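# Reseat wall cabinet side panel lip and relatch

## Task

The side panel of the wall cabinet is latched but its bottom lip sits outside the rail: get that lip into the rail, then latch the panel closed again.

## Robot and tools

Robot: two arms, left_arm and right_arm, each ending in a two-finger gripper. Base poses in the scene frame: left_arm at (+0.023, +0.235, 0) m, quat_wxyz (+1.000, 0, 0, +0.020); right_arm at (+0.011, -0.289, 0) m, quat_wxyz (+1.000, 0, 0, -0.012). A two-camera stand sits behind the arms. Loose objects may occasionally get a brief shove.

Frames: the scene frame has its origin at table-top height, midway between the nominal bases; +z up, +x out over the table, +y toward left_arm (arm names do not match image sides). Reported positions, quaternions and targets are in this frame. Offsets you send are along each Hand target's own axes. The gripper's +z is the finger direction, and the fingers open and close along its y. end_effector_position is the point between the pads, about 1 cm short of the tips. Reported positions and orientation can be off by a few cm, more at long reach.

Row layout (shared by execute_actions and move): one list of 14 numbers covering both arms, each in [-1, 1]: dx, dy, dz, rx, ry, rz, opening for left_arm, then the same seven for right_arm. The first six per arm are an offset, not a pose: measured from that arm's Hand target when the action or move begins, in the hand's axes. Scale: 1.0 = 0.6 m for dx/dy/dz and 180 degrees for the rotation; rx, ry, rz form a single rotation vector. Opening is absolute: +1 fully open (0.094 m), -1 closed. Sending six zeros means no new pose for that arm; always send the opening you want, because 0 is itself a half-open command.

execute_actions(actions, cameras): actions is a list of actions; each action is a table of up to 15 rows, one per 1/30 s step, and a shorter table repeats its last row up to step 15. Every row counts from the action's start pose, not from the row before, and repeating the same offset in a later action moves the hand further. Images come only if actions is empty or cameras names them (["all"], names, [] for none). An unknown camera name voids the call.

move(target, speed, blend, opening_speed, grip_force, blocking, cameras): drives grippers in straight lines toward target, which is one 14-number row or up to 15 rows, every row counted from the same starting Hand targets. speed is m/s, 0.002 to 2.9, default 0.25 (turns up to twice that in rad/s); one value or one per target. blend (m) rounds corners of a list; 0 stops at each point. opening_speed is in scale units per second, at least 0.2; use it to close gently. grip_force is newtons per pad, 10 to 50, persists until changed; lower forces close slowly. blocking=false returns after 0.5 s while motion continues. Paths do not avoid obstacles or the other arm; grippers lag and can overshoot speed, especially with a nearly straight arm; never route a path near an arm's own base. A 10 s cap applies. Result adds a "move:" line: done (within 10 mm and 2 degrees), off_target, moving, held, fault, plus limits such as paced (pose clipped) or held (steps withheld).

wait(seconds): 0 to 3600, sends nothing new, lets a running move continue. stop(): brakes a running move. zoom_image(camera, region): camera is cam_high, cam_left_wrist or cam_right_wrist; region [x0, y0, x1, y1] in pixels of the latest image, at most 504 by 504. finished_scene(scene): ends the scene permanently; pass 1 or 2.

Results: each arm's end_effector_position (m) and end_effector_quat_wxyz, Hand target (last commanded pose after clipping; next offsets start there), Joint positions (last number is measured opening in m), joint velocities (may say within noise or be omitted), joint torques (drive output, offsets and noise included, joints 1 to 3 wrap at ±28 N m), grip_measured (same scale as opening, reads up to ~2.5 mm wide when empty), Tool commands. MOTOR HOT appears at 75 °C; at 90 °C an over-temperature fault folds that arm away for the rest of the scene; at 100 °C it collapses. Avoid long stretched holds and pushing at unreachable poses.

Control notes: orientation commands are clipped to 40 degrees from the current orientation each step. Grippers often stop a few cm short from friction or load; this is not a contact sign. To cancel a push, command back past the gripper. Blocked arms keep pressing until sent elsewhere. Joint ranges (rad): waist -2.618 to 3.054, shoulder 0 to 3.142, elbow 0 to 3.142 (straight 2.901), wrist pitch and yaw -1.571 to 1.571, wrist roll -2.094 to 2.094.

Cameras: cam_high 672x504 fixed overhead behind the arms, near (0.60, 0.11, 1.01) looking down; cam_left_wrist and cam_right_wrist 672x504 on the hands.

Avoid: dropping parts or releasing moving ones, slamming the panel or hitting the cabinet hard, contact between the two arms or closing a gripper on the other's fingers, strain on wrist camera cables, anything leaving the table. Time, smoothness and low effort matter; the result must hold after the robot lets go.

Each tool is called after "Call:" as a command line: name --argument value for each argument, lists and objects as JSON in quotes; but a table of rows of numbers goes row by row, as --pt "numbers of a row", without its own name.

## Session

I'll start by looking at the scene.

Call:
execute_actions --actions '[]' --cameras '["all"]'

Scene clock: 0.00 s.
left_arm: end_effector_position=(+0.4246, +0.2917, +0.1066) grip_measured=+1.000 end_effector_quat_wxyz=(+0.601, -0.105, +0.790, +0.068) | right_arm: end_effector_position=(+0.4170, -0.3071, +0.1134) grip_measured=+1.000 end_effector_quat_wxyz=(+0.594, +0.014, +0.804, -0.029)
Joint positions: left_arm=[0.02 1.584 0.373 0.934 -0.18 -0.07 0.094] | right_arm=[-0.008 1.523 0.396 0.828 0.033 -0.021 0.094]
Joint velocities: within noise
Joint torques (N m): no reading
Heat: left arm: 43 °C; right arm: 45 °C.
Hand target: left_arm +0.4262, +0.2920, +0.1108; +0.605, -0.106, +0.786, +0.068 | right_arm +0.4197, -0.3071, +0.1217; +0.603, +0.014, +0.797, -0.029
Tool commands: left_gripper/opening=+1.0 right_gripper/opening=+1.0

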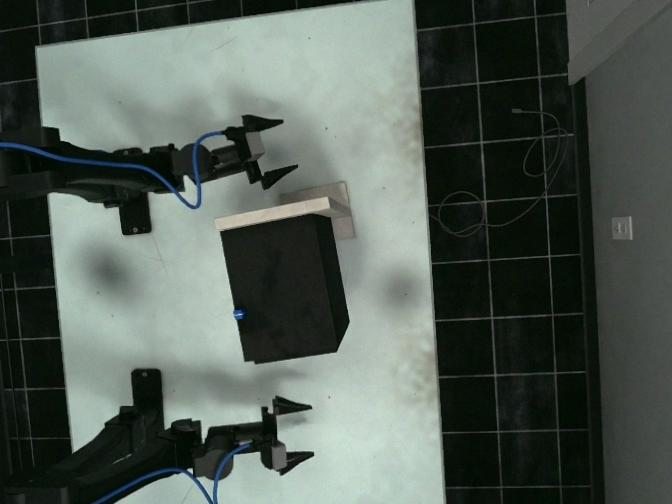

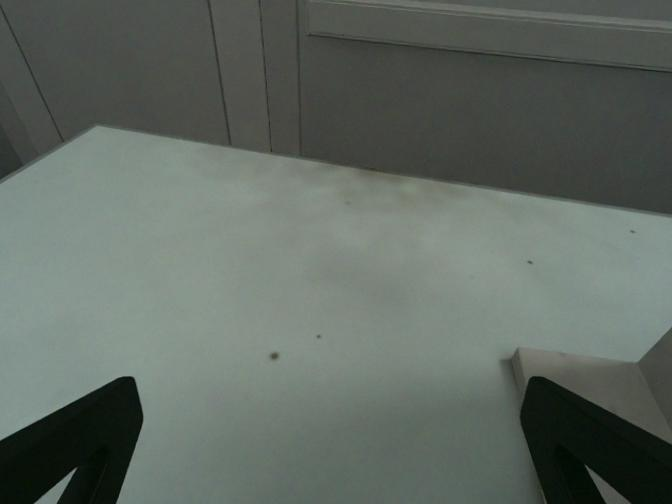

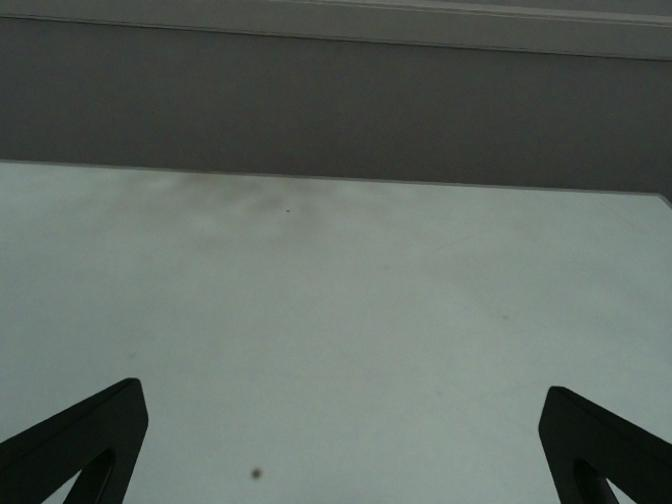

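Call:
zoom_image --camera "cam_high" --region '[190, 160, 380, 380]'

Call:
zoom_image --camera "cam_high" --region '[205, 280, 285, 370]'

Scaled by 2.291 from the camera's image (finer frame: 960x720).

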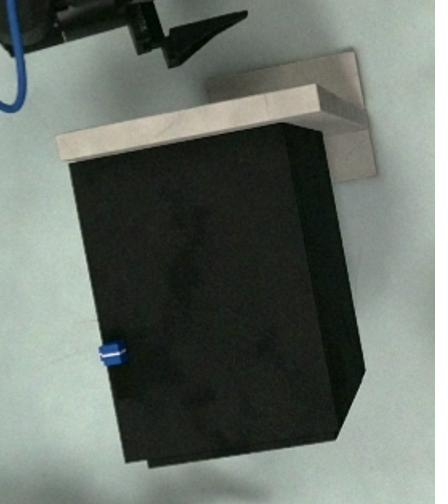

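Scaled by 5.600 from the camera's image (finer frame: 960x720).

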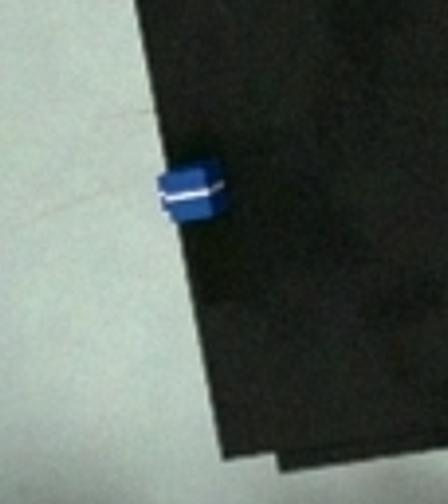

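Call:
move --target '[-0.0705, -0.0585, -0.4361, 0.3439, 0.0039, 0.0984, 1.0, -0.0603, 0.1524, -0.4073, -0.2771, -0.0079, -0.0671, 1.0]' --speed 0.25 --cameras '["all"]'

Scene clock: 128.63 s.
left_arm: end_effector_position=(+0.2109, +0.2013, +0.2150) grip_measured=+1.000 end_effector_quat_wxyz=(+0.681, +0.188, +0.688, -0.168) | right_arm: end_effector_position=(+0.2007, -0.2011, +0.2039) grip_measured=+1.000 end_effector_quat_wxyz=(+0.543, -0.311, +0.739, +0.249)
Joint positions: left_arm=[1.005 0.323 0.347 -0.816 1.546 0.818 0.094] | right_arm=[-0.481 0.54 0.526 -0.89 -1.197 -0.836 0.094]
Joint torques (N m): left_arm=[0.77 1.46 8.14 1.2 0.81 0.19] | right_arm=[-0.64 1.95 9.13 0.86 -0.69 -0.14]
Heat: left arm: 44 °C; right arm: 44 °C.
Hand target: left_arm +0.2001, +0.1999, +0.2202; +0.551, +0.336, +0.719, -0.257 | right_arm +0.2001, -0.2000, +0.2201; +0.556, -0.322, +0.725, +0.248
Off the commanded pose: left_arm 0.012 m, 25 deg | right_arm 0.016 m, 3 deg.
joint sent to its limit (left arm) — joint 5 (wrist yaw), upper limit. The joint targets are off in position and orientation.
move: off_target (left_arm, right_arm)
cam_left_wrist: T_world_to_cam=[[-0.49463, -0.86869, -0.02682, 0.28653], [-0.34074, 0.22222, -0.91352, 0.26385], [0.79952, -0.44271, -0.40591, 0.09701]] pos_world=[0.15407, 0.23322, 0.28809]
cam_right_wrist: T_world_to_cam=[[0.74492, -0.66669, -0.02498, -0.27582], [-0.44958, -0.47396, -0.75713, 0.189], [0.49293, 0.57523, -0.65279, 0.2412]] pos_world=[0.17154, -0.23305, 0.29366]

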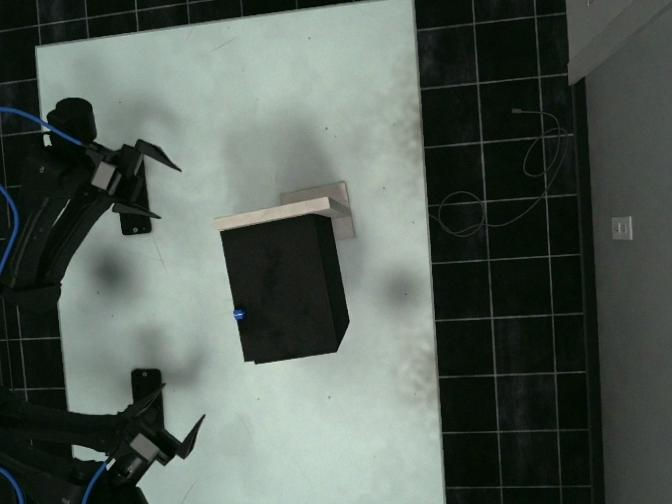

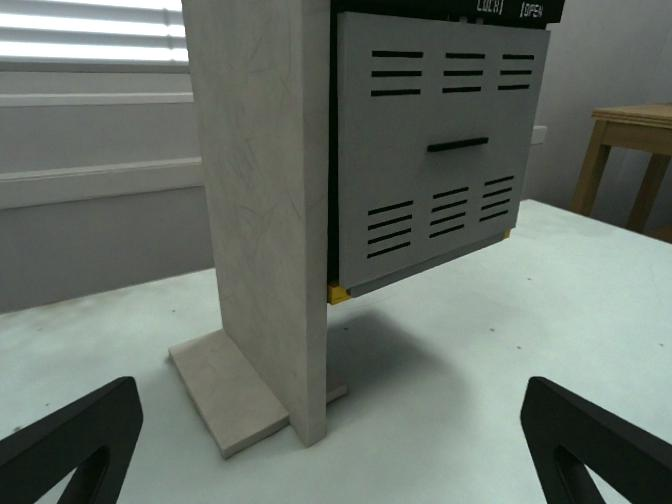

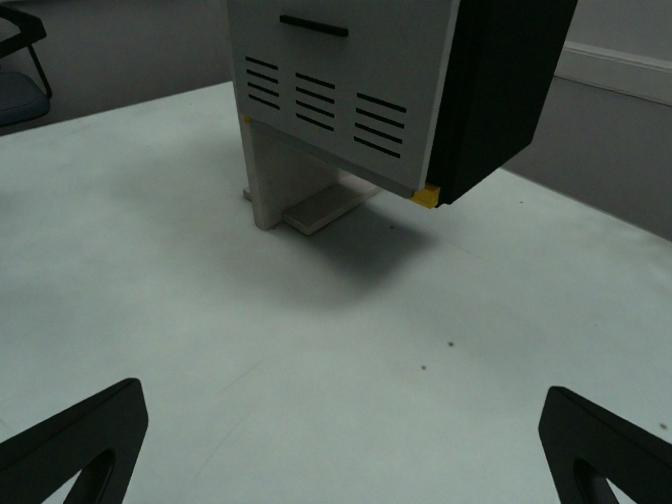

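Call:
zoom_image --camera "cam_left_wrist" --region '[310, 0, 590, 210]'

Call:
zoom_image --camera "cam_left_wrist" --region '[310, 160, 550, 340]'

Call:
zoom_image --camera "cam_right_wrist" --region '[220, 0, 560, 255]'

Scaled by 1.800 from the camera's image (finer frame: 960x720).

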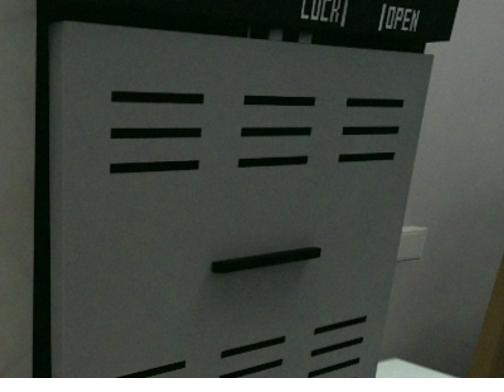

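Scaled by 2.100 from the camera's image (finer frame: 960x720).

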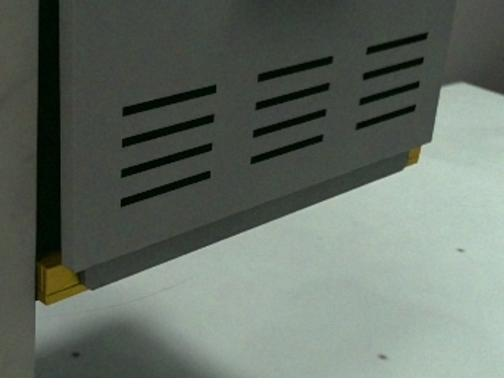

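Scaled by 1.482 from the camera's image (finer frame: 960x720).

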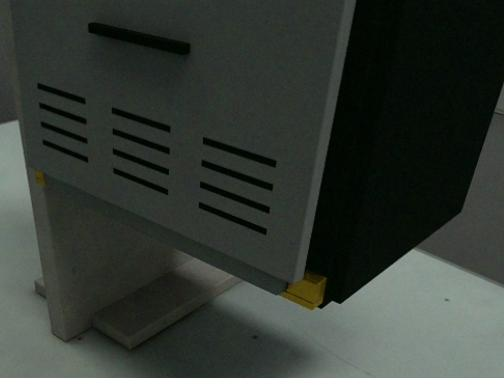

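Call:
move --target '[-0.2653, -0.0219, 0.0899, -0.0533, 0.0278, -0.0168, 1.0, -0.2524, -0.0172, 0.0413, 0.0425, 0.0277, 0.0134, 1.0]' --speed 0.25 --cameras '["all"]'

Scene clock: 245.57 s.
left_arm: end_effector_position=(+0.2525, +0.1205, +0.3502) grip_measured=+1.000 end_effector_quat_wxyz=(+0.532, +0.279, +0.775, -0.197) | right_arm: end_effector_position=(+0.2518, -0.1608, +0.3439) grip_measured=+1.000 end_effector_quat_wxyz=(+0.525, -0.278, +0.780, +0.199)
Joint positions: left_arm=[-0.105 0.765 1.129 -0.806 0.587 0.248 0.094] | right_arm=[0.191 0.801 1.112 -0.745 -0.495 -0.197 0.094]
Joint torques (N m): left_arm=[-0.69 0.75 9.81 2.01 0.11 -0.06] | right_arm=[0.7 0.21 8.96 1.56 -0.05 0.03]
Heat: left arm: 37 °C; right arm: 41 °C.
Hand target: left_arm +0.2501, +0.1199, +0.3598; +0.539, +0.280, +0.770, -0.195 | right_arm +0.2501, -0.1601, +0.3600; +0.539, -0.280, +0.770, +0.196
Off the commanded pose: left_arm 0.010 m, 1 deg | right_arm 0.016 m, 2 deg.
move: off_target (right_arm)
cam_left_wrist: T_world_to_cam=[[-0.648, -0.76157, 0.0099, 0.25357], [-0.53209, 0.44337, -0.72132, 0.37389], [0.54495, -0.47269, -0.69253, 0.25114]] pos_world=[0.2264, 0.14605, 0.4411]
cam_right_wrist: T_world_to_cam=[[0.65849, -0.75247, -0.01368, -0.27939], [-0.54602, -0.46515, -0.69678, 0.34197], [0.51794, 0.46629, -0.71715, 0.28257]] pos_world=[0.22434, -0.18292, 0.4371]

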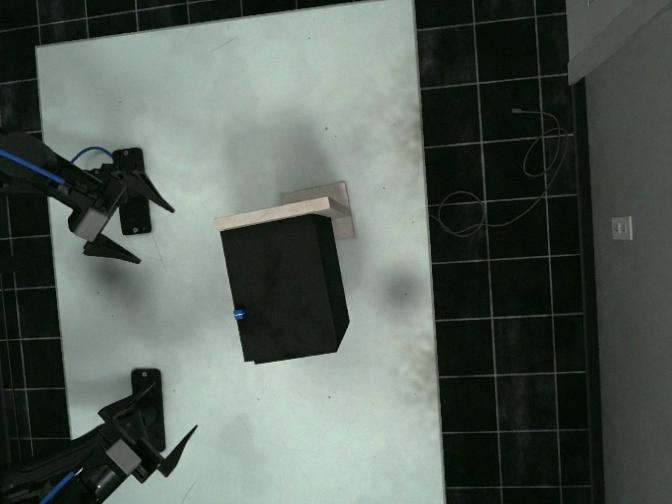

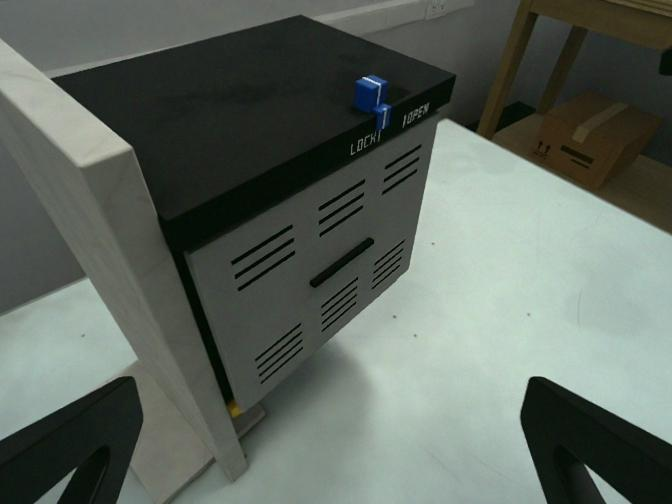

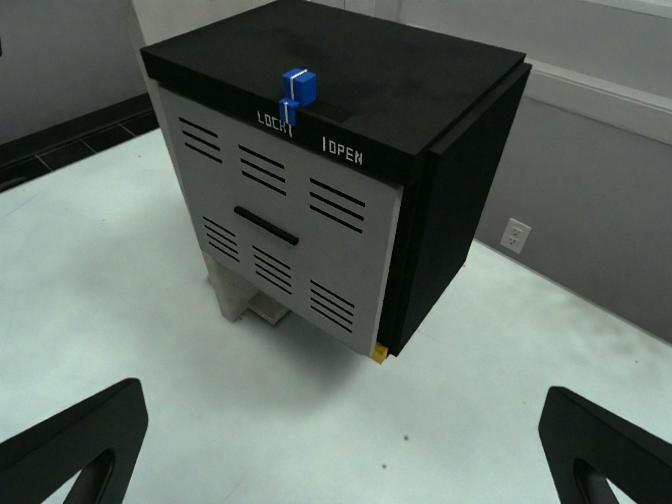

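Call:
zoom_image --camera "cam_left_wrist" --region '[300, 50, 460, 170]'

Call:
zoom_image --camera "cam_right_wrist" --region '[230, 40, 410, 175]'

Call:
zoom_image --camera "cam_right_wrist" --region '[140, 80, 440, 370]'

Call:
zoom_image --camera "cam_left_wrist" --region '[150, 130, 450, 430]'

Scaled by 3.150 from the camera's image (finer frame: 960x720).

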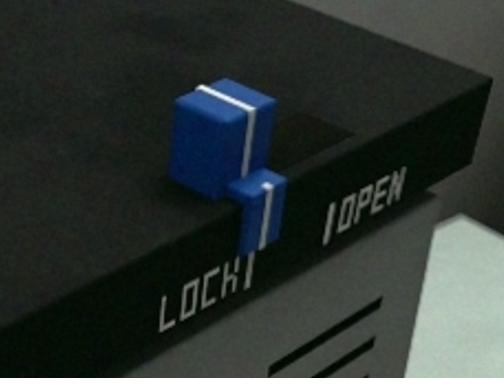

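Scaled by 2.800 from the camera's image (finer frame: 960x720).

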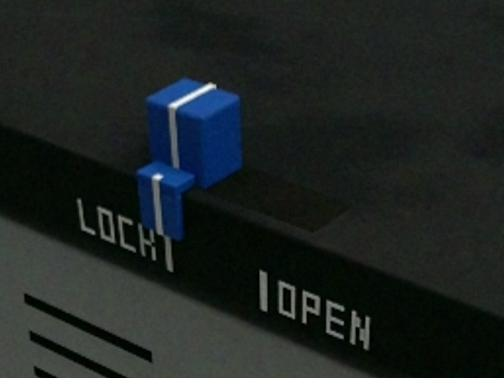

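Scaled by 1.680 from the camera's image (finer frame: 960x720).

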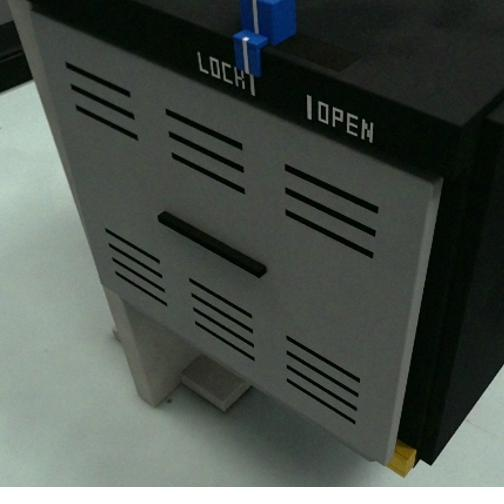

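Scaled by 1.680 from the camera's image (finer frame: 960x720).

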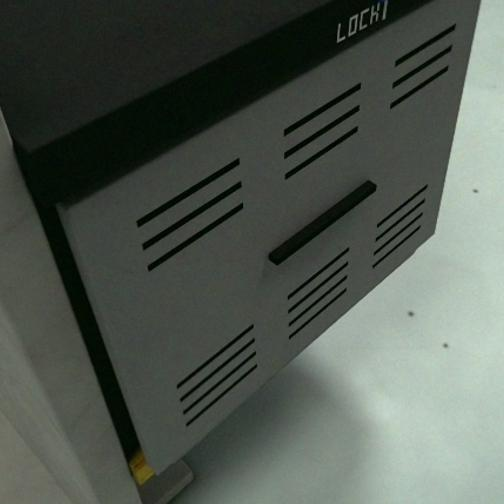

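Call:
move --target '[0.3053, -0.0296, 0.1836, -0.2199, -0.1066, -0.0388, 1.0, 0.2347, -0.2074, 0.208, -0.2557, -0.2263, 0.0067, 1.0]' --speed 0.25 --cameras '["all"]'

Scene clock: 379.20 s.
left_arm: end_effector_position=(+0.2719, +0.0785, +0.1493) grip_measured=+1.000 end_effector_quat_wxyz=(+0.703, +0.008, +0.711, +0.007) | right_arm: end_effector_position=(+0.3801, -0.2079, +0.1824) grip_measured=+1.000 end_effector_quat_wxyz=(+0.557, -0.400, +0.586, +0.433)
Joint positions: left_arm=[-1.202 1.458 0.097 1.33 -1.16 -0.007 0.094] | right_arm=[-0.26 1.798 0.772 0.828 -1.542 -0.136 0.094]
Joint torques (N m): left_arm=[-0.58 -2.35 3.95 2.27 -0.14 -0.04] | right_arm=[-0.53 -6.57 6.34 1.2 -0.26 -0.05]
Heat: left arm: 41 °C; right arm: 44 °C.
Hand target: left_arm +0.2700, +0.0804, +0.1500; +0.707, +0.000, +0.707, +0.001 | right_arm +0.3830, -0.2111, +0.1849; +0.615, -0.373, +0.407, +0.563
Off the commanded pose: left_arm 0.003 m, 1 deg | right_arm 0.005 m, 26 deg.
joint sent to its limit (right arm) — joint 5 (wrist yaw), lower limit. The joint targets are off in orientation, not in position.
move: off_target (right_arm)
cam_left_wrist: T_world_to_cam=[[-0.00987, -0.99969, -0.02285, 0.08623], [-0.40137, 0.02489, -0.91558, 0.28431], [0.91586, 0.00013, -0.4015, -0.09984]] pos_world=[0.20641, 0.07914, 0.22219]
cam_right_wrist: T_world_to_cam=[[0.95628, -0.28818, -0.0499, -0.41168], [-0.16265, -0.38223, -0.90964, 0.18796], [0.24307, 0.87798, -0.41239, 0.25674]] pos_world=[0.36185, -0.27221, 0.25631]

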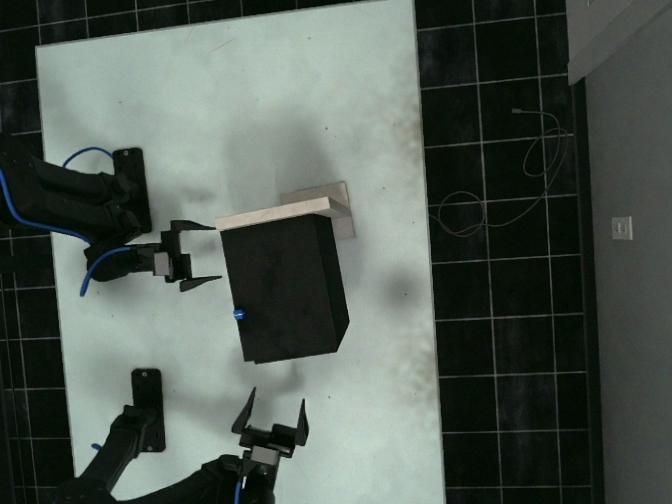

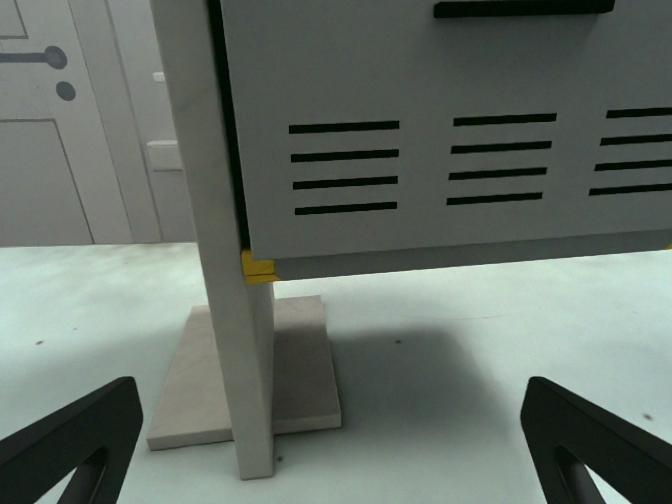

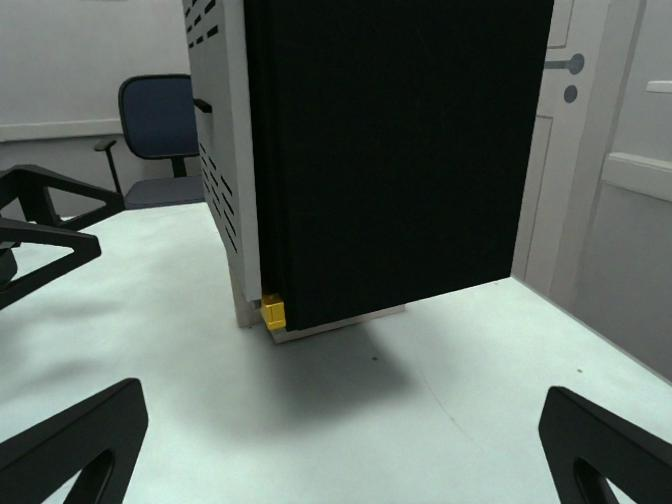

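Call:
zoom_image --camera "cam_right_wrist" --region '[215, 230, 325, 345]'

Call:
zoom_image --camera "cam_right_wrist" --region '[170, 0, 330, 160]'

Call:
zoom_image --camera "cam_left_wrist" --region '[200, 180, 420, 310]'

Call:
zoom_image --camera "cam_left_wrist" --region '[420, 190, 672, 310]'

Scaled by 4.383 from the camera's image (finer frame: 960x720).

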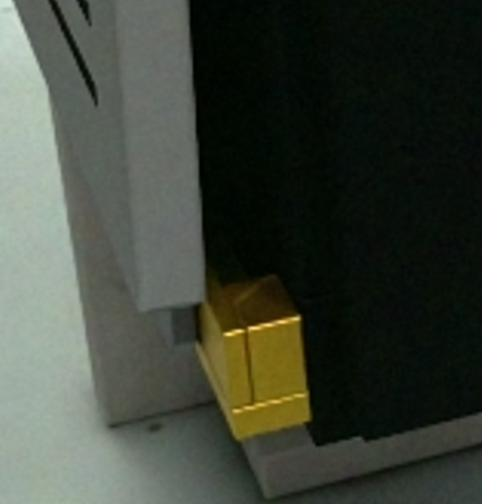

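Scaled by 3.150 from the camera's image (finer frame: 960x720).

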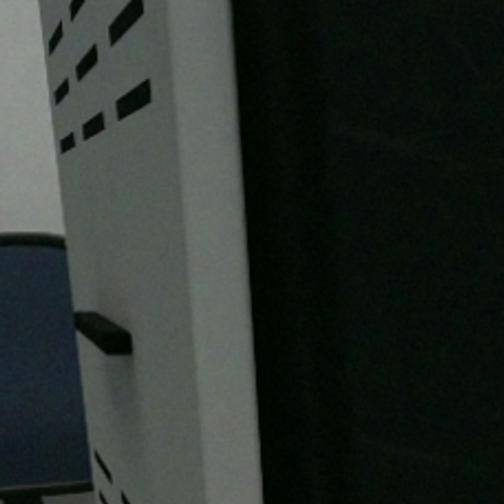

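Scaled by 2.291 from the camera's image (finer frame: 960x720).

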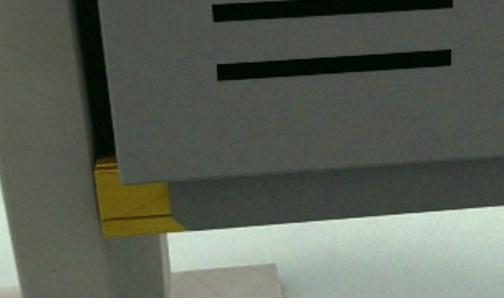

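Scaled by 2.000 from the camera's image (finer frame: 960x720).

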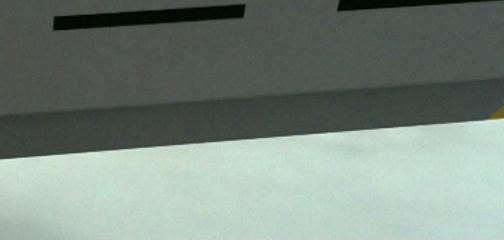

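Call:
move --target '[-0.1567, -0.1123, 0.0667, 0.0535, -0.2105, -0.0184, 1.0, 0.1009, 0.0792, 0.0889, 0.1547, 0.0437, 0.476, 1.0]' --speed 0.2 --cameras '["all"]'

Scene clock: 475.90 s.
left_arm: end_effector_position=(+0.3112, +0.0120, +0.2137) grip_measured=+1.000 end_effector_quat_wxyz=(+0.762, +0.127, +0.632, -0.054) | right_arm: end_effector_position=(+0.3434, -0.1361, +0.1546) grip_measured=+1.000 end_effector_quat_wxyz=(+0.107, +0.110, +0.700, +0.697)
Joint positions: left_arm=[-1.027 1.531 0.273 1.481 -0.706 0.273 0.094] | right_arm=[-0.047 1.807 0.52 1.265 -1.334 1.553 0.094]
Joint torques (N m): left_arm=[0.72 -5.78 7.42 3.05 0.32 -0.05] | right_arm=[0.69 -5.68 2.5 1.42 0.11 -0.11]
Heat: left arm: 42 °C; right arm: 40 °C.
Hand target: left_arm +0.3102, +0.0129, +0.2438; +0.895, +0.038, +0.437, -0.077 | right_arm +0.3419, -0.1343, +0.1501; +0.111, +0.111, +0.698, +0.699
Off the commanded pose: left_arm 0.030 m, 29 deg | right_arm 0.005 m, 1 deg.
joint sent to its limit (left arm) — joint 4 (wrist pitch), upper limit. The joint targets are off in orientation, not in position.
move: off_target (left_arm)
cam_left_wrist: T_world_to_cam=[[-0.25074, -0.95957, -0.12792, 0.11853], [-0.19032, 0.17843, -0.96537, 0.30368], [0.94916, -0.21771, -0.22736, -0.15486]] pos_world=[0.2345, 0.02583, 0.27312]
cam_right_wrist: T_world_to_cam=[[0.01334, 0.00986, -0.99986, 0.15395], [-0.99348, -0.11313, -0.01437, 0.36758], [-0.11325, 0.99353, 0.00829, 0.26412]] pos_world=[0.39304, -0.22235, 0.15702]

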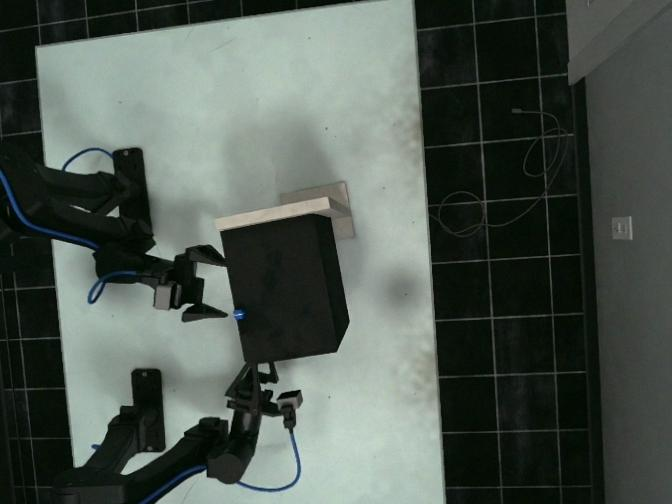

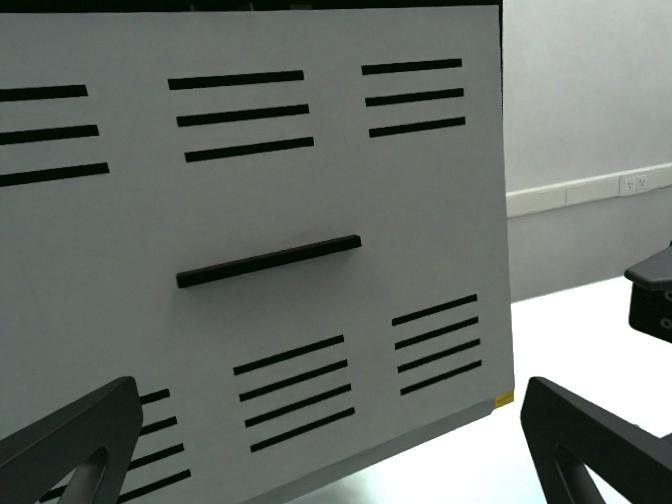

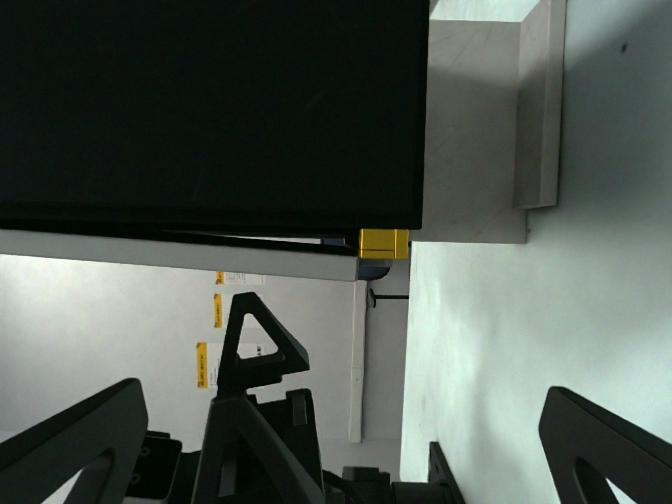

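Call:
zoom_image --camera "cam_right_wrist" --region '[320, 200, 440, 300]'

Call:
zoom_image --camera "cam_right_wrist" --region '[0, 200, 260, 290]'

Call:
zoom_image --camera "cam_left_wrist" --region '[120, 0, 520, 60]'

Call:
zoom_image --camera "cam_left_wrist" --region '[150, 0, 350, 60]'

Call:
zoom_image --camera "cam_left_wrist" --region '[400, 370, 540, 470]'

Scaled by 4.200 from the camera's image (finer frame: 960x720).

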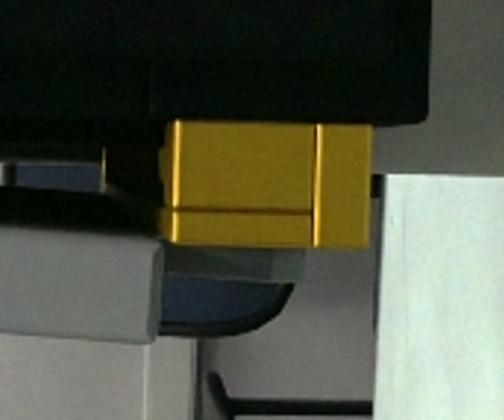

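Scaled by 1.938 from the camera's image (finer frame: 960x720).

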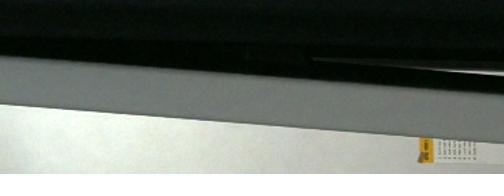

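Scaled by 1.260 from the camera's image (finer frame: 960x720).

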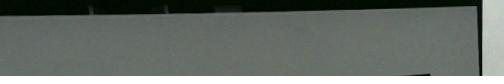

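Scaled by 2.520 from the camera's image (finer frame: 960x720).

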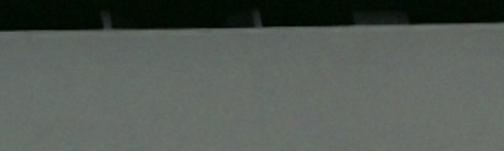

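Scaled by 3.600 from the camera's image (finer frame: 960x720).

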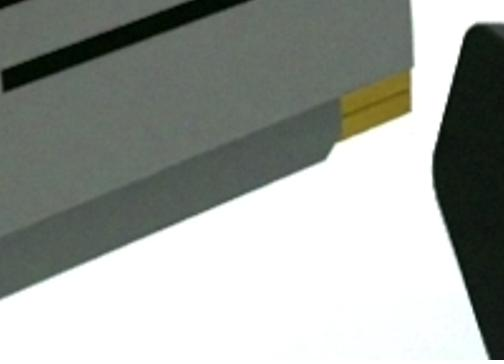

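Call:
zoom_image --camera "cam_left_wrist" --region '[160, 210, 380, 310]'

Scaled by 2.291 from the camera's image (finer frame: 960x720).

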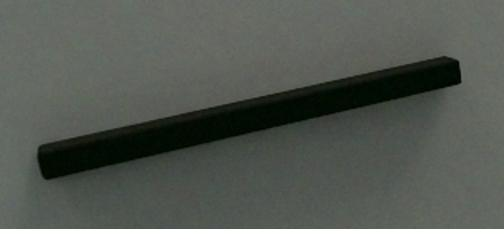

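Call:
move --target '[-0.0097, -0.0181, -0.0146, -0.249, 0.1088, -0.4446, 1.0, 0.0459, 0.2607, 0.0359, -0.0553, -0.0904, -0.0079, 1.0]' --speed 0.2 --cameras '["all"]'

Scene clock: 726.77 s.
left_arm: end_effector_position=(+0.2987, +0.0037, +0.2313) grip_measured=+1.000 end_effector_quat_wxyz=(+0.510, -0.544, +0.488, -0.454) | right_arm: end_effector_position=(+0.3215, -0.1060, +0.2814) grip_measured=+1.000 end_effector_quat_wxyz=(+0.201, +0.211, +0.625, +0.724)
Joint positions: left_arm=[-1.245 1.411 0.688 0.455 -1.309 -1.825 0.094] | right_arm=[0.186 1.186 0.459 0.913 -0.803 1.76 0.094]
Joint torques (N m): left_arm=[-0.18 -7.41 9.95 1.39 -0.28 0.1] | right_arm=[0.68 -5 9.26 1.42 0.23 -0.12]
Heat: left arm: 52 °C; right arm: 36 °C.
Hand target: left_arm +0.2979, +0.0040, +0.2432; +0.510, -0.547, +0.486, -0.452 | right_arm +0.3225, -0.1054, +0.3065; +0.226, +0.190, +0.614, +0.732
Off the commanded pose: left_arm 0.012 m, 0 deg | right_arm 0.025 m, 4 deg.
move: off_target (left_arm, right_arm)
cam_left_wrist: T_world_to_cam=[[0.06064, 0.00077, 0.99816, -0.24732], [-0.28417, -0.95861, 0.018, 0.1246], [0.95686, -0.28474, -0.05791, -0.18222]] pos_world=[0.22476, 0.06775, 0.23407]
cam_right_wrist: T_world_to_cam=[[0.04731, 0.14496, -0.98831, 0.2809], [-0.98451, 0.17397, -0.02161, 0.38063], [0.1688, 0.97402, 0.15094, 0.09777]] pos_world=[0.34495, -0.20217, 0.27109]

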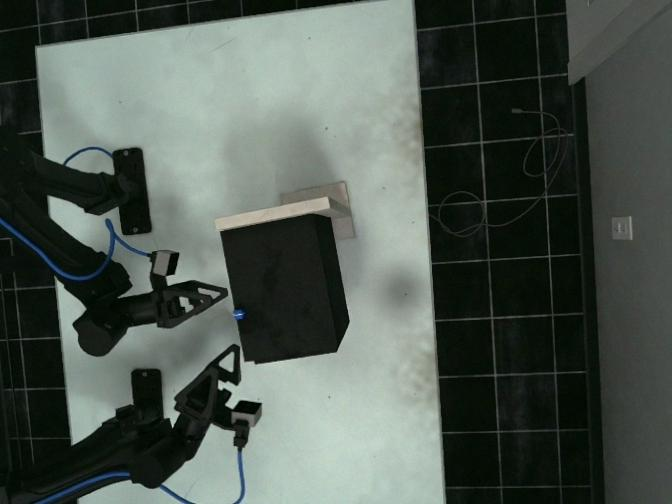

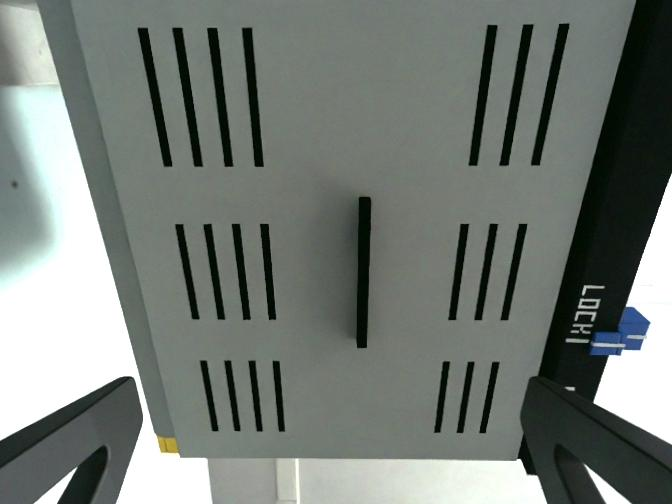

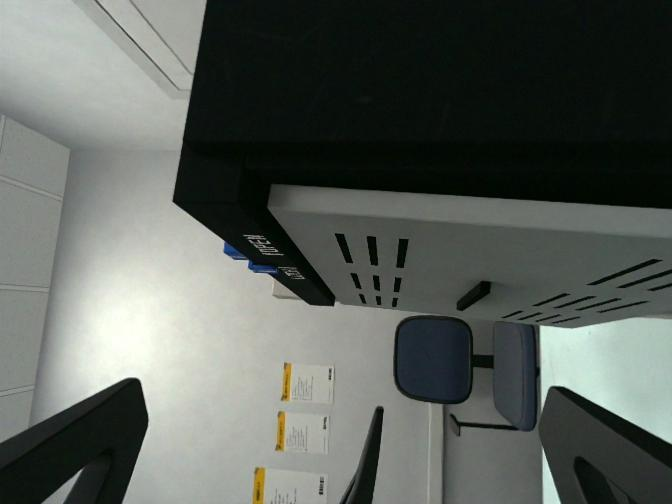

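Call:
zoom_image --camera "cam_right_wrist" --region '[160, 130, 420, 325]'

Call:
zoom_image --camera "cam_right_wrist" --region '[225, 170, 345, 310]'

Call:
zoom_image --camera "cam_left_wrist" --region '[490, 250, 672, 400]'

Scaled by 1.938 from the camera's image (finer frame: 960x720).

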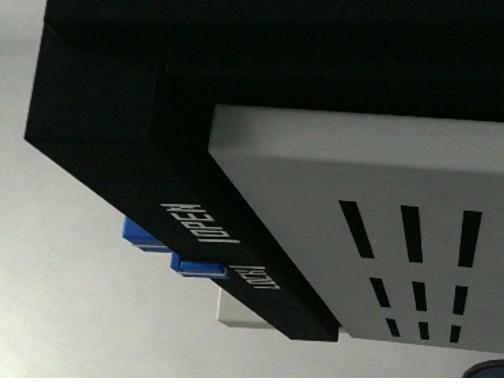

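Scaled by 3.600 from the camera's image (finer frame: 960x720).

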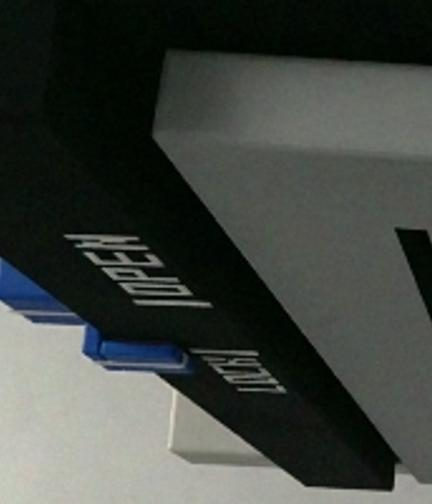

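Scaled by 2.769 from the camera's image (finer frame: 960x720).

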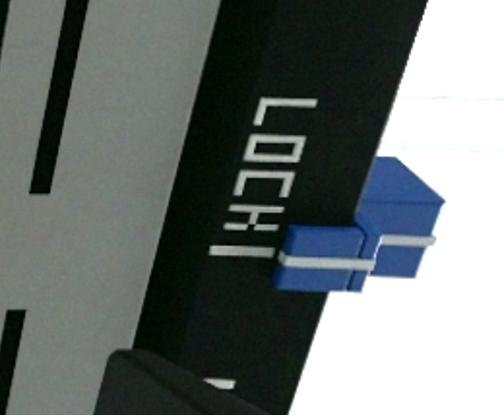

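Call:
move --pt "-0.005 -0.0146 0.0432 0 0 0 -0.255 0.0317 0.1518 0.0364 0.4307 0.0333 -0.3295 1.0" --pt "-0.0096 -0.0146 0.0864 0 0 0 -0.255 0.0478 0.113 0.1607 0.4307 0.0333 -0.3295 1.0" --blend 0.03 --speed 0.2 --cameras '["all"]'

Scene clock: 849.30 s.
left_arm: end_effector_position=(+0.3452, +0.0174, +0.2416) grip_measured=-0.252 end_effector_quat_wxyz=(-0.503, +0.548, -0.489, +0.455) | right_arm: end_effector_position=(+0.3457, -0.0178, +0.3796) grip_measured=+1.000 end_effector_quat_wxyz=(+0.380, -0.072, +0.921, +0.053)
Joint positions: left_arm=[-1.068 1.422 0.728 0.506 -1.129 -1.749 0.035] | right_arm=[0.88 1.984 2.667 -1.577 0.437 0.544 0.094]
Joint torques (N m): left_arm=[0.68 -4.45 10.22 1.97 -0.24 0.26] | right_arm=[0.4 -8.7 6.39 1.13 0.38 0.06]
Heat: left arm: 40 °C; right arm: 38 °C.
Hand target: left_arm +0.3492, +0.0159, +0.2482; -0.510, +0.547, -0.486, +0.452 | right_arm +0.3457, -0.0207, +0.3901; +0.341, -0.055, +0.938, +0.020
Off the commanded pose: left_arm 0.008 m, 1 deg | right_arm 0.011 m, 6 deg.
joint sent to its limit (right arm) — joint 4 (wrist pitch), lower limit. The joint targets are off in orientation, not in position.
move: off_target (right_arm)
cam_left_wrist: T_world_to_cam=[[0.07074, 0.01359, 0.9974, -0.26397], [-0.28801, -0.95704, 0.03347, 0.14835], [0.95501, -0.28963, -0.06379, -0.22004]] pos_world=[0.27154, 0.08183, 0.24428]
cam_right_wrist: T_world_to_cam=[[0.19504, -0.97968, -0.04673, -0.06451], [-0.91908, -0.16593, -0.35745, 0.49011], [0.34243, 0.11266, -0.93276, 0.32893]] pos_world=[0.35039, -0.01893, 0.47898]

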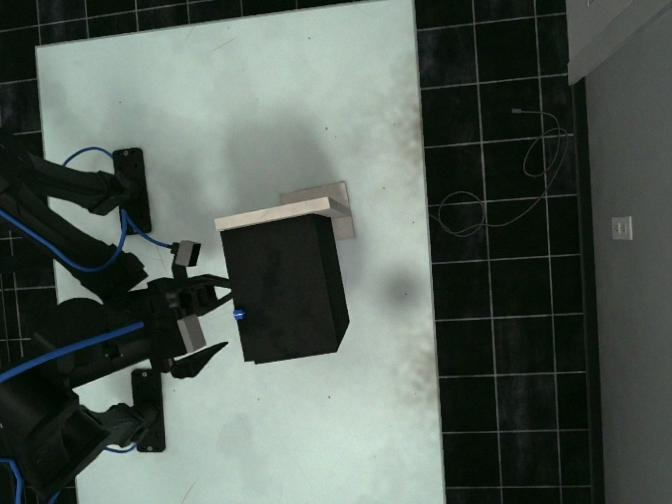

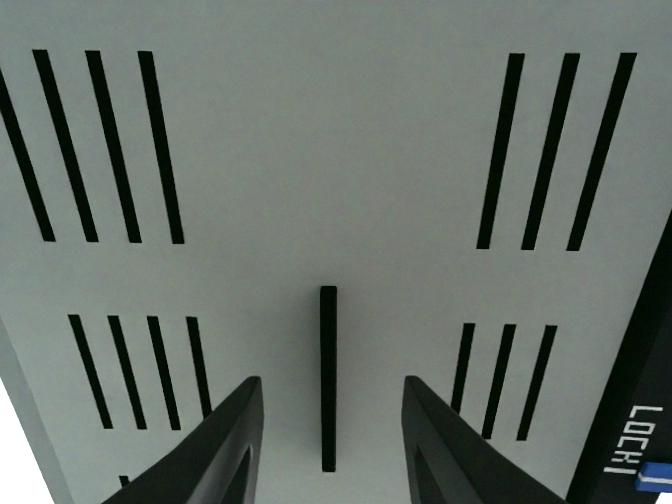

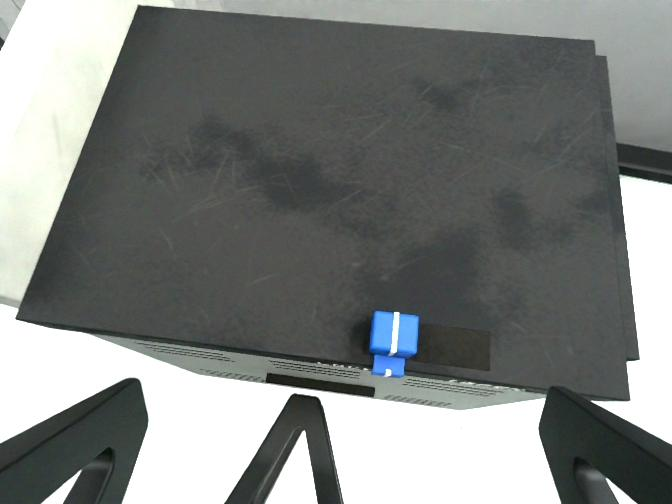

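Call:
move --target '[0, 0.002, 0.0217, 0, 0, 0, -0.255, 0, 0, 0, 0, 0, 0, 1.0]' --speed 0.05 --cameras '["cam_left_wrist", "cam_right_wrist"]'

Scene clock: 890.83 s.
left_arm: end_effector_position=(+0.3558, +0.0200, +0.2386) grip_measured=-0.252 end_effector_quat_wxyz=(-0.505, +0.549, -0.489, +0.451) | right_arm: end_effector_position=(+0.3458, -0.0179, +0.3796) grip_measured=+1.000 end_effector_quat_wxyz=(+0.380, -0.072, +0.921, +0.053)
Joint positions: left_arm=[-1.033 1.447 0.736 0.529 -1.102 -1.736 0.035] | right_arm=[0.88 1.984 2.667 -1.577 0.438 0.544 0.094]
Joint torques (N m): left_arm=[1.17 -4.31 10.43 2.03 -0.05 0.26] | right_arm=[0.42 -8.65 6.42 1.16 0.37 0.05]
Heat: left arm: 40 °C; right arm: 38 °C.
Hand target: left_arm +0.3620, +0.0173, +0.2461; -0.510, +0.546, -0.486, +0.452 | right_arm +0.3457, -0.0207, +0.3901; +0.341, -0.055, +0.938, +0.020
Off the commanded pose: left_arm 0.010 m, 1 deg | right_arm 0.011 m, 6 deg.
joint sent to its limit (right arm) — joint 4 (wrist pitch), lower limit. The joint targets are off in orientation, not in position.
move: done
cam_left_wrist: T_world_to_cam=[[0.07313, 0.0091, 0.99728, -0.26258], [-0.28118, -0.95921, 0.02937, 0.1526], [0.95687, -0.28256, -0.06759, -0.22943]] pos_world=[0.28164, 0.08393, 0.24188]
cam_right_wrist: T_world_to_cam=[[0.1946, -0.97979, -0.04628, -0.06466], [-0.91899, -0.16563, -0.35782, 0.49028], [0.34292, 0.11216, -0.93264, 0.32879]] pos_world=[0.35039, -0.01903, 0.47908]

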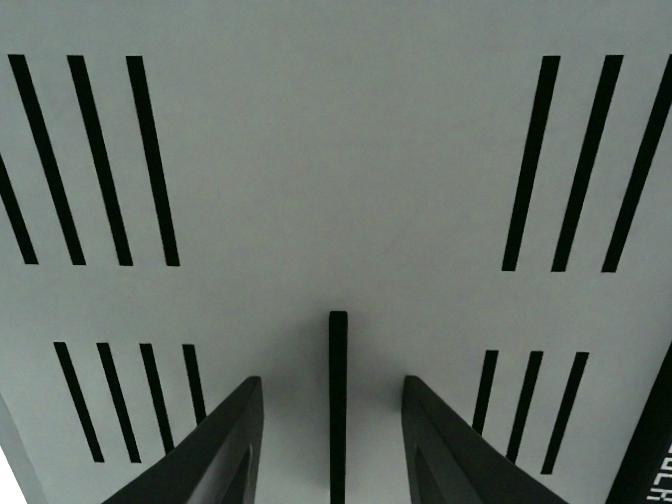

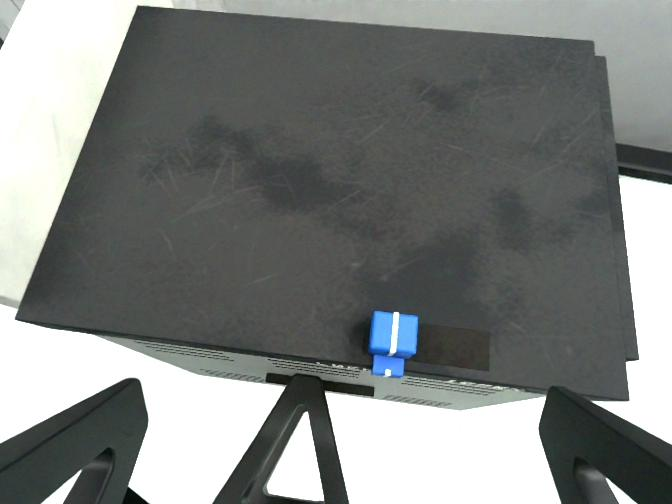

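Call:
move --target '[0.0058, -0.002, 0.015, 0, 0, 0, -0.255, 0, 0, 0, 0, 0, 0, 1.0]' --speed 0.05 --cameras '["cam_left_wrist"]'

Scene clock: 912.27 s.
left_arm: end_effector_position=(+0.3566, +0.0196, +0.2384) grip_measured=-0.252 end_effector_quat_wxyz=(+0.509, -0.551, +0.485, -0.449) | right_arm: end_effector_position=(+0.3458, -0.0179, +0.3796) grip_measured=+1.000 end_effector_quat_wxyz=(+0.380, -0.072, +0.921, +0.053)
Joint positions: left_arm=[-1.035 1.459 0.741 0.54 -1.115 -1.732 0.035] | right_arm=[0.88 1.984 2.667 -1.577 0.438 0.544 0.094]
Joint torques (N m): left_arm=[3.44 -3.33 12 2.03 0.33 0.3] | right_arm=[0.42 -8.64 6.43 1.16 0.37 0.05]
Heat: left arm: 40 °C; right arm: 38 °C.
Hand target: left_arm +0.3714, +0.0150, +0.2467; +0.510, -0.547, +0.486, -0.452 | right_arm +0.3457, -0.0207, +0.3901; +0.341, -0.055, +0.938, +0.020
Off the commanded pose: left_arm 0.018 m, 1 deg | right_arm 0.011 m, 6 deg.
joint sent to its limit (right arm) — joint 4 (wrist pitch), lower limit. The joint targets are off in orientation, not in position.
move: off_target (left_arm)
cam_left_wrist: T_world_to_cam=[[0.06945, 0.00849, 0.99755, -0.26106], [-0.27076, -0.96227, 0.02705, 0.14937], [0.96014, -0.27198, -0.06453, -0.23244]] pos_world=[0.28175, 0.08273, 0.24138]

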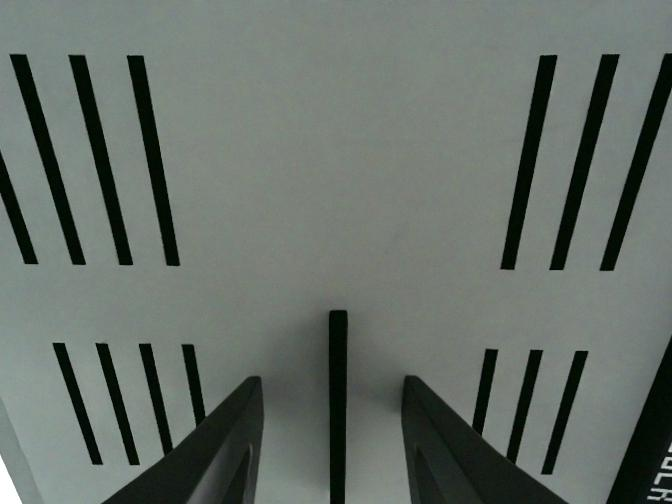

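Call:
move --pt "0 0 -0.0117 0 0 0 -0.255 0 0 0 0 0 0 1.0" --pt "0 0 -0.0117 0 0 0 -1.0 0 0 0 0 0 0 1.0" --speed 0.05 --opening_speed 0.5 --cameras '["cam_left_wrist"]'

Scene clock: 928.80 s.
left_arm: end_effector_position=(+0.3570, +0.0176, +0.2404) grip_measured=-0.920 end_effector_quat_wxyz=(+0.509, -0.550, +0.486, -0.450) | right_arm: end_effector_position=(+0.3458, -0.0179, +0.3796) grip_measured=+1.000 end_effector_quat_wxyz=(+0.380, -0.072, +0.921, +0.053)
Joint positions: left_arm=[-1.037 1.462 0.752 0.533 -1.116 -1.731 0.004] | right_arm=[0.88 1.984 2.667 -1.577 0.438 0.544 0.094]
Joint torques (N m): left_arm=[1.65 -4.74 10.45 1.99 0.09 0.25] | right_arm=[0.4 -8.65 6.43 1.16 0.37 0.06]
Heat: left arm: 40 °C; right arm: 38 °C.
Hand target: left_arm +0.3645, +0.0142, +0.2472; +0.510, -0.547, +0.486, -0.452 | right_arm +0.3457, -0.0207, +0.3901; +0.341, -0.055, +0.938, +0.020
Off the commanded pose: left_arm 0.011 m, 1 deg | right_arm 0.011 m, 6 deg.
joint sent to its limit (right arm) — joint 4 (wrist pitch), lower limit. The joint targets are off in orientation, not in position.
move: off_target (left_arm); target 2's new opening was sent with left_arm's hand 0.013 m and 1 deg from that target
cam_left_wrist: T_world_to_cam=[[0.06904, 0.00739, 0.99759, -0.26297], [-0.27193, -0.96197, 0.02595, 0.1481], [0.95984, -0.27307, -0.0644, -0.23319]] pos_world=[0.28225, 0.08074, 0.24348]

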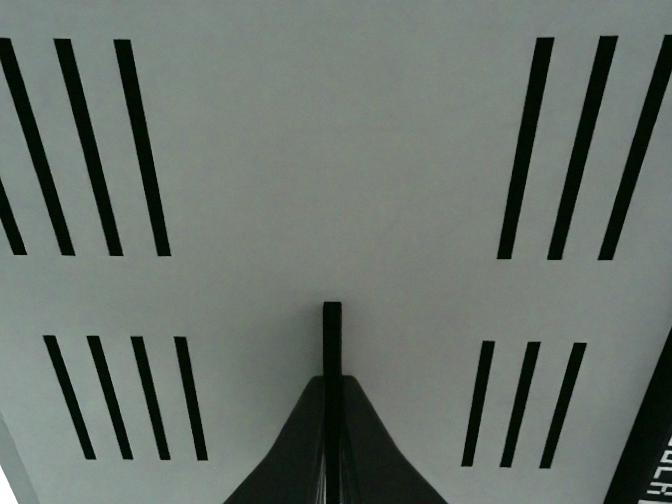

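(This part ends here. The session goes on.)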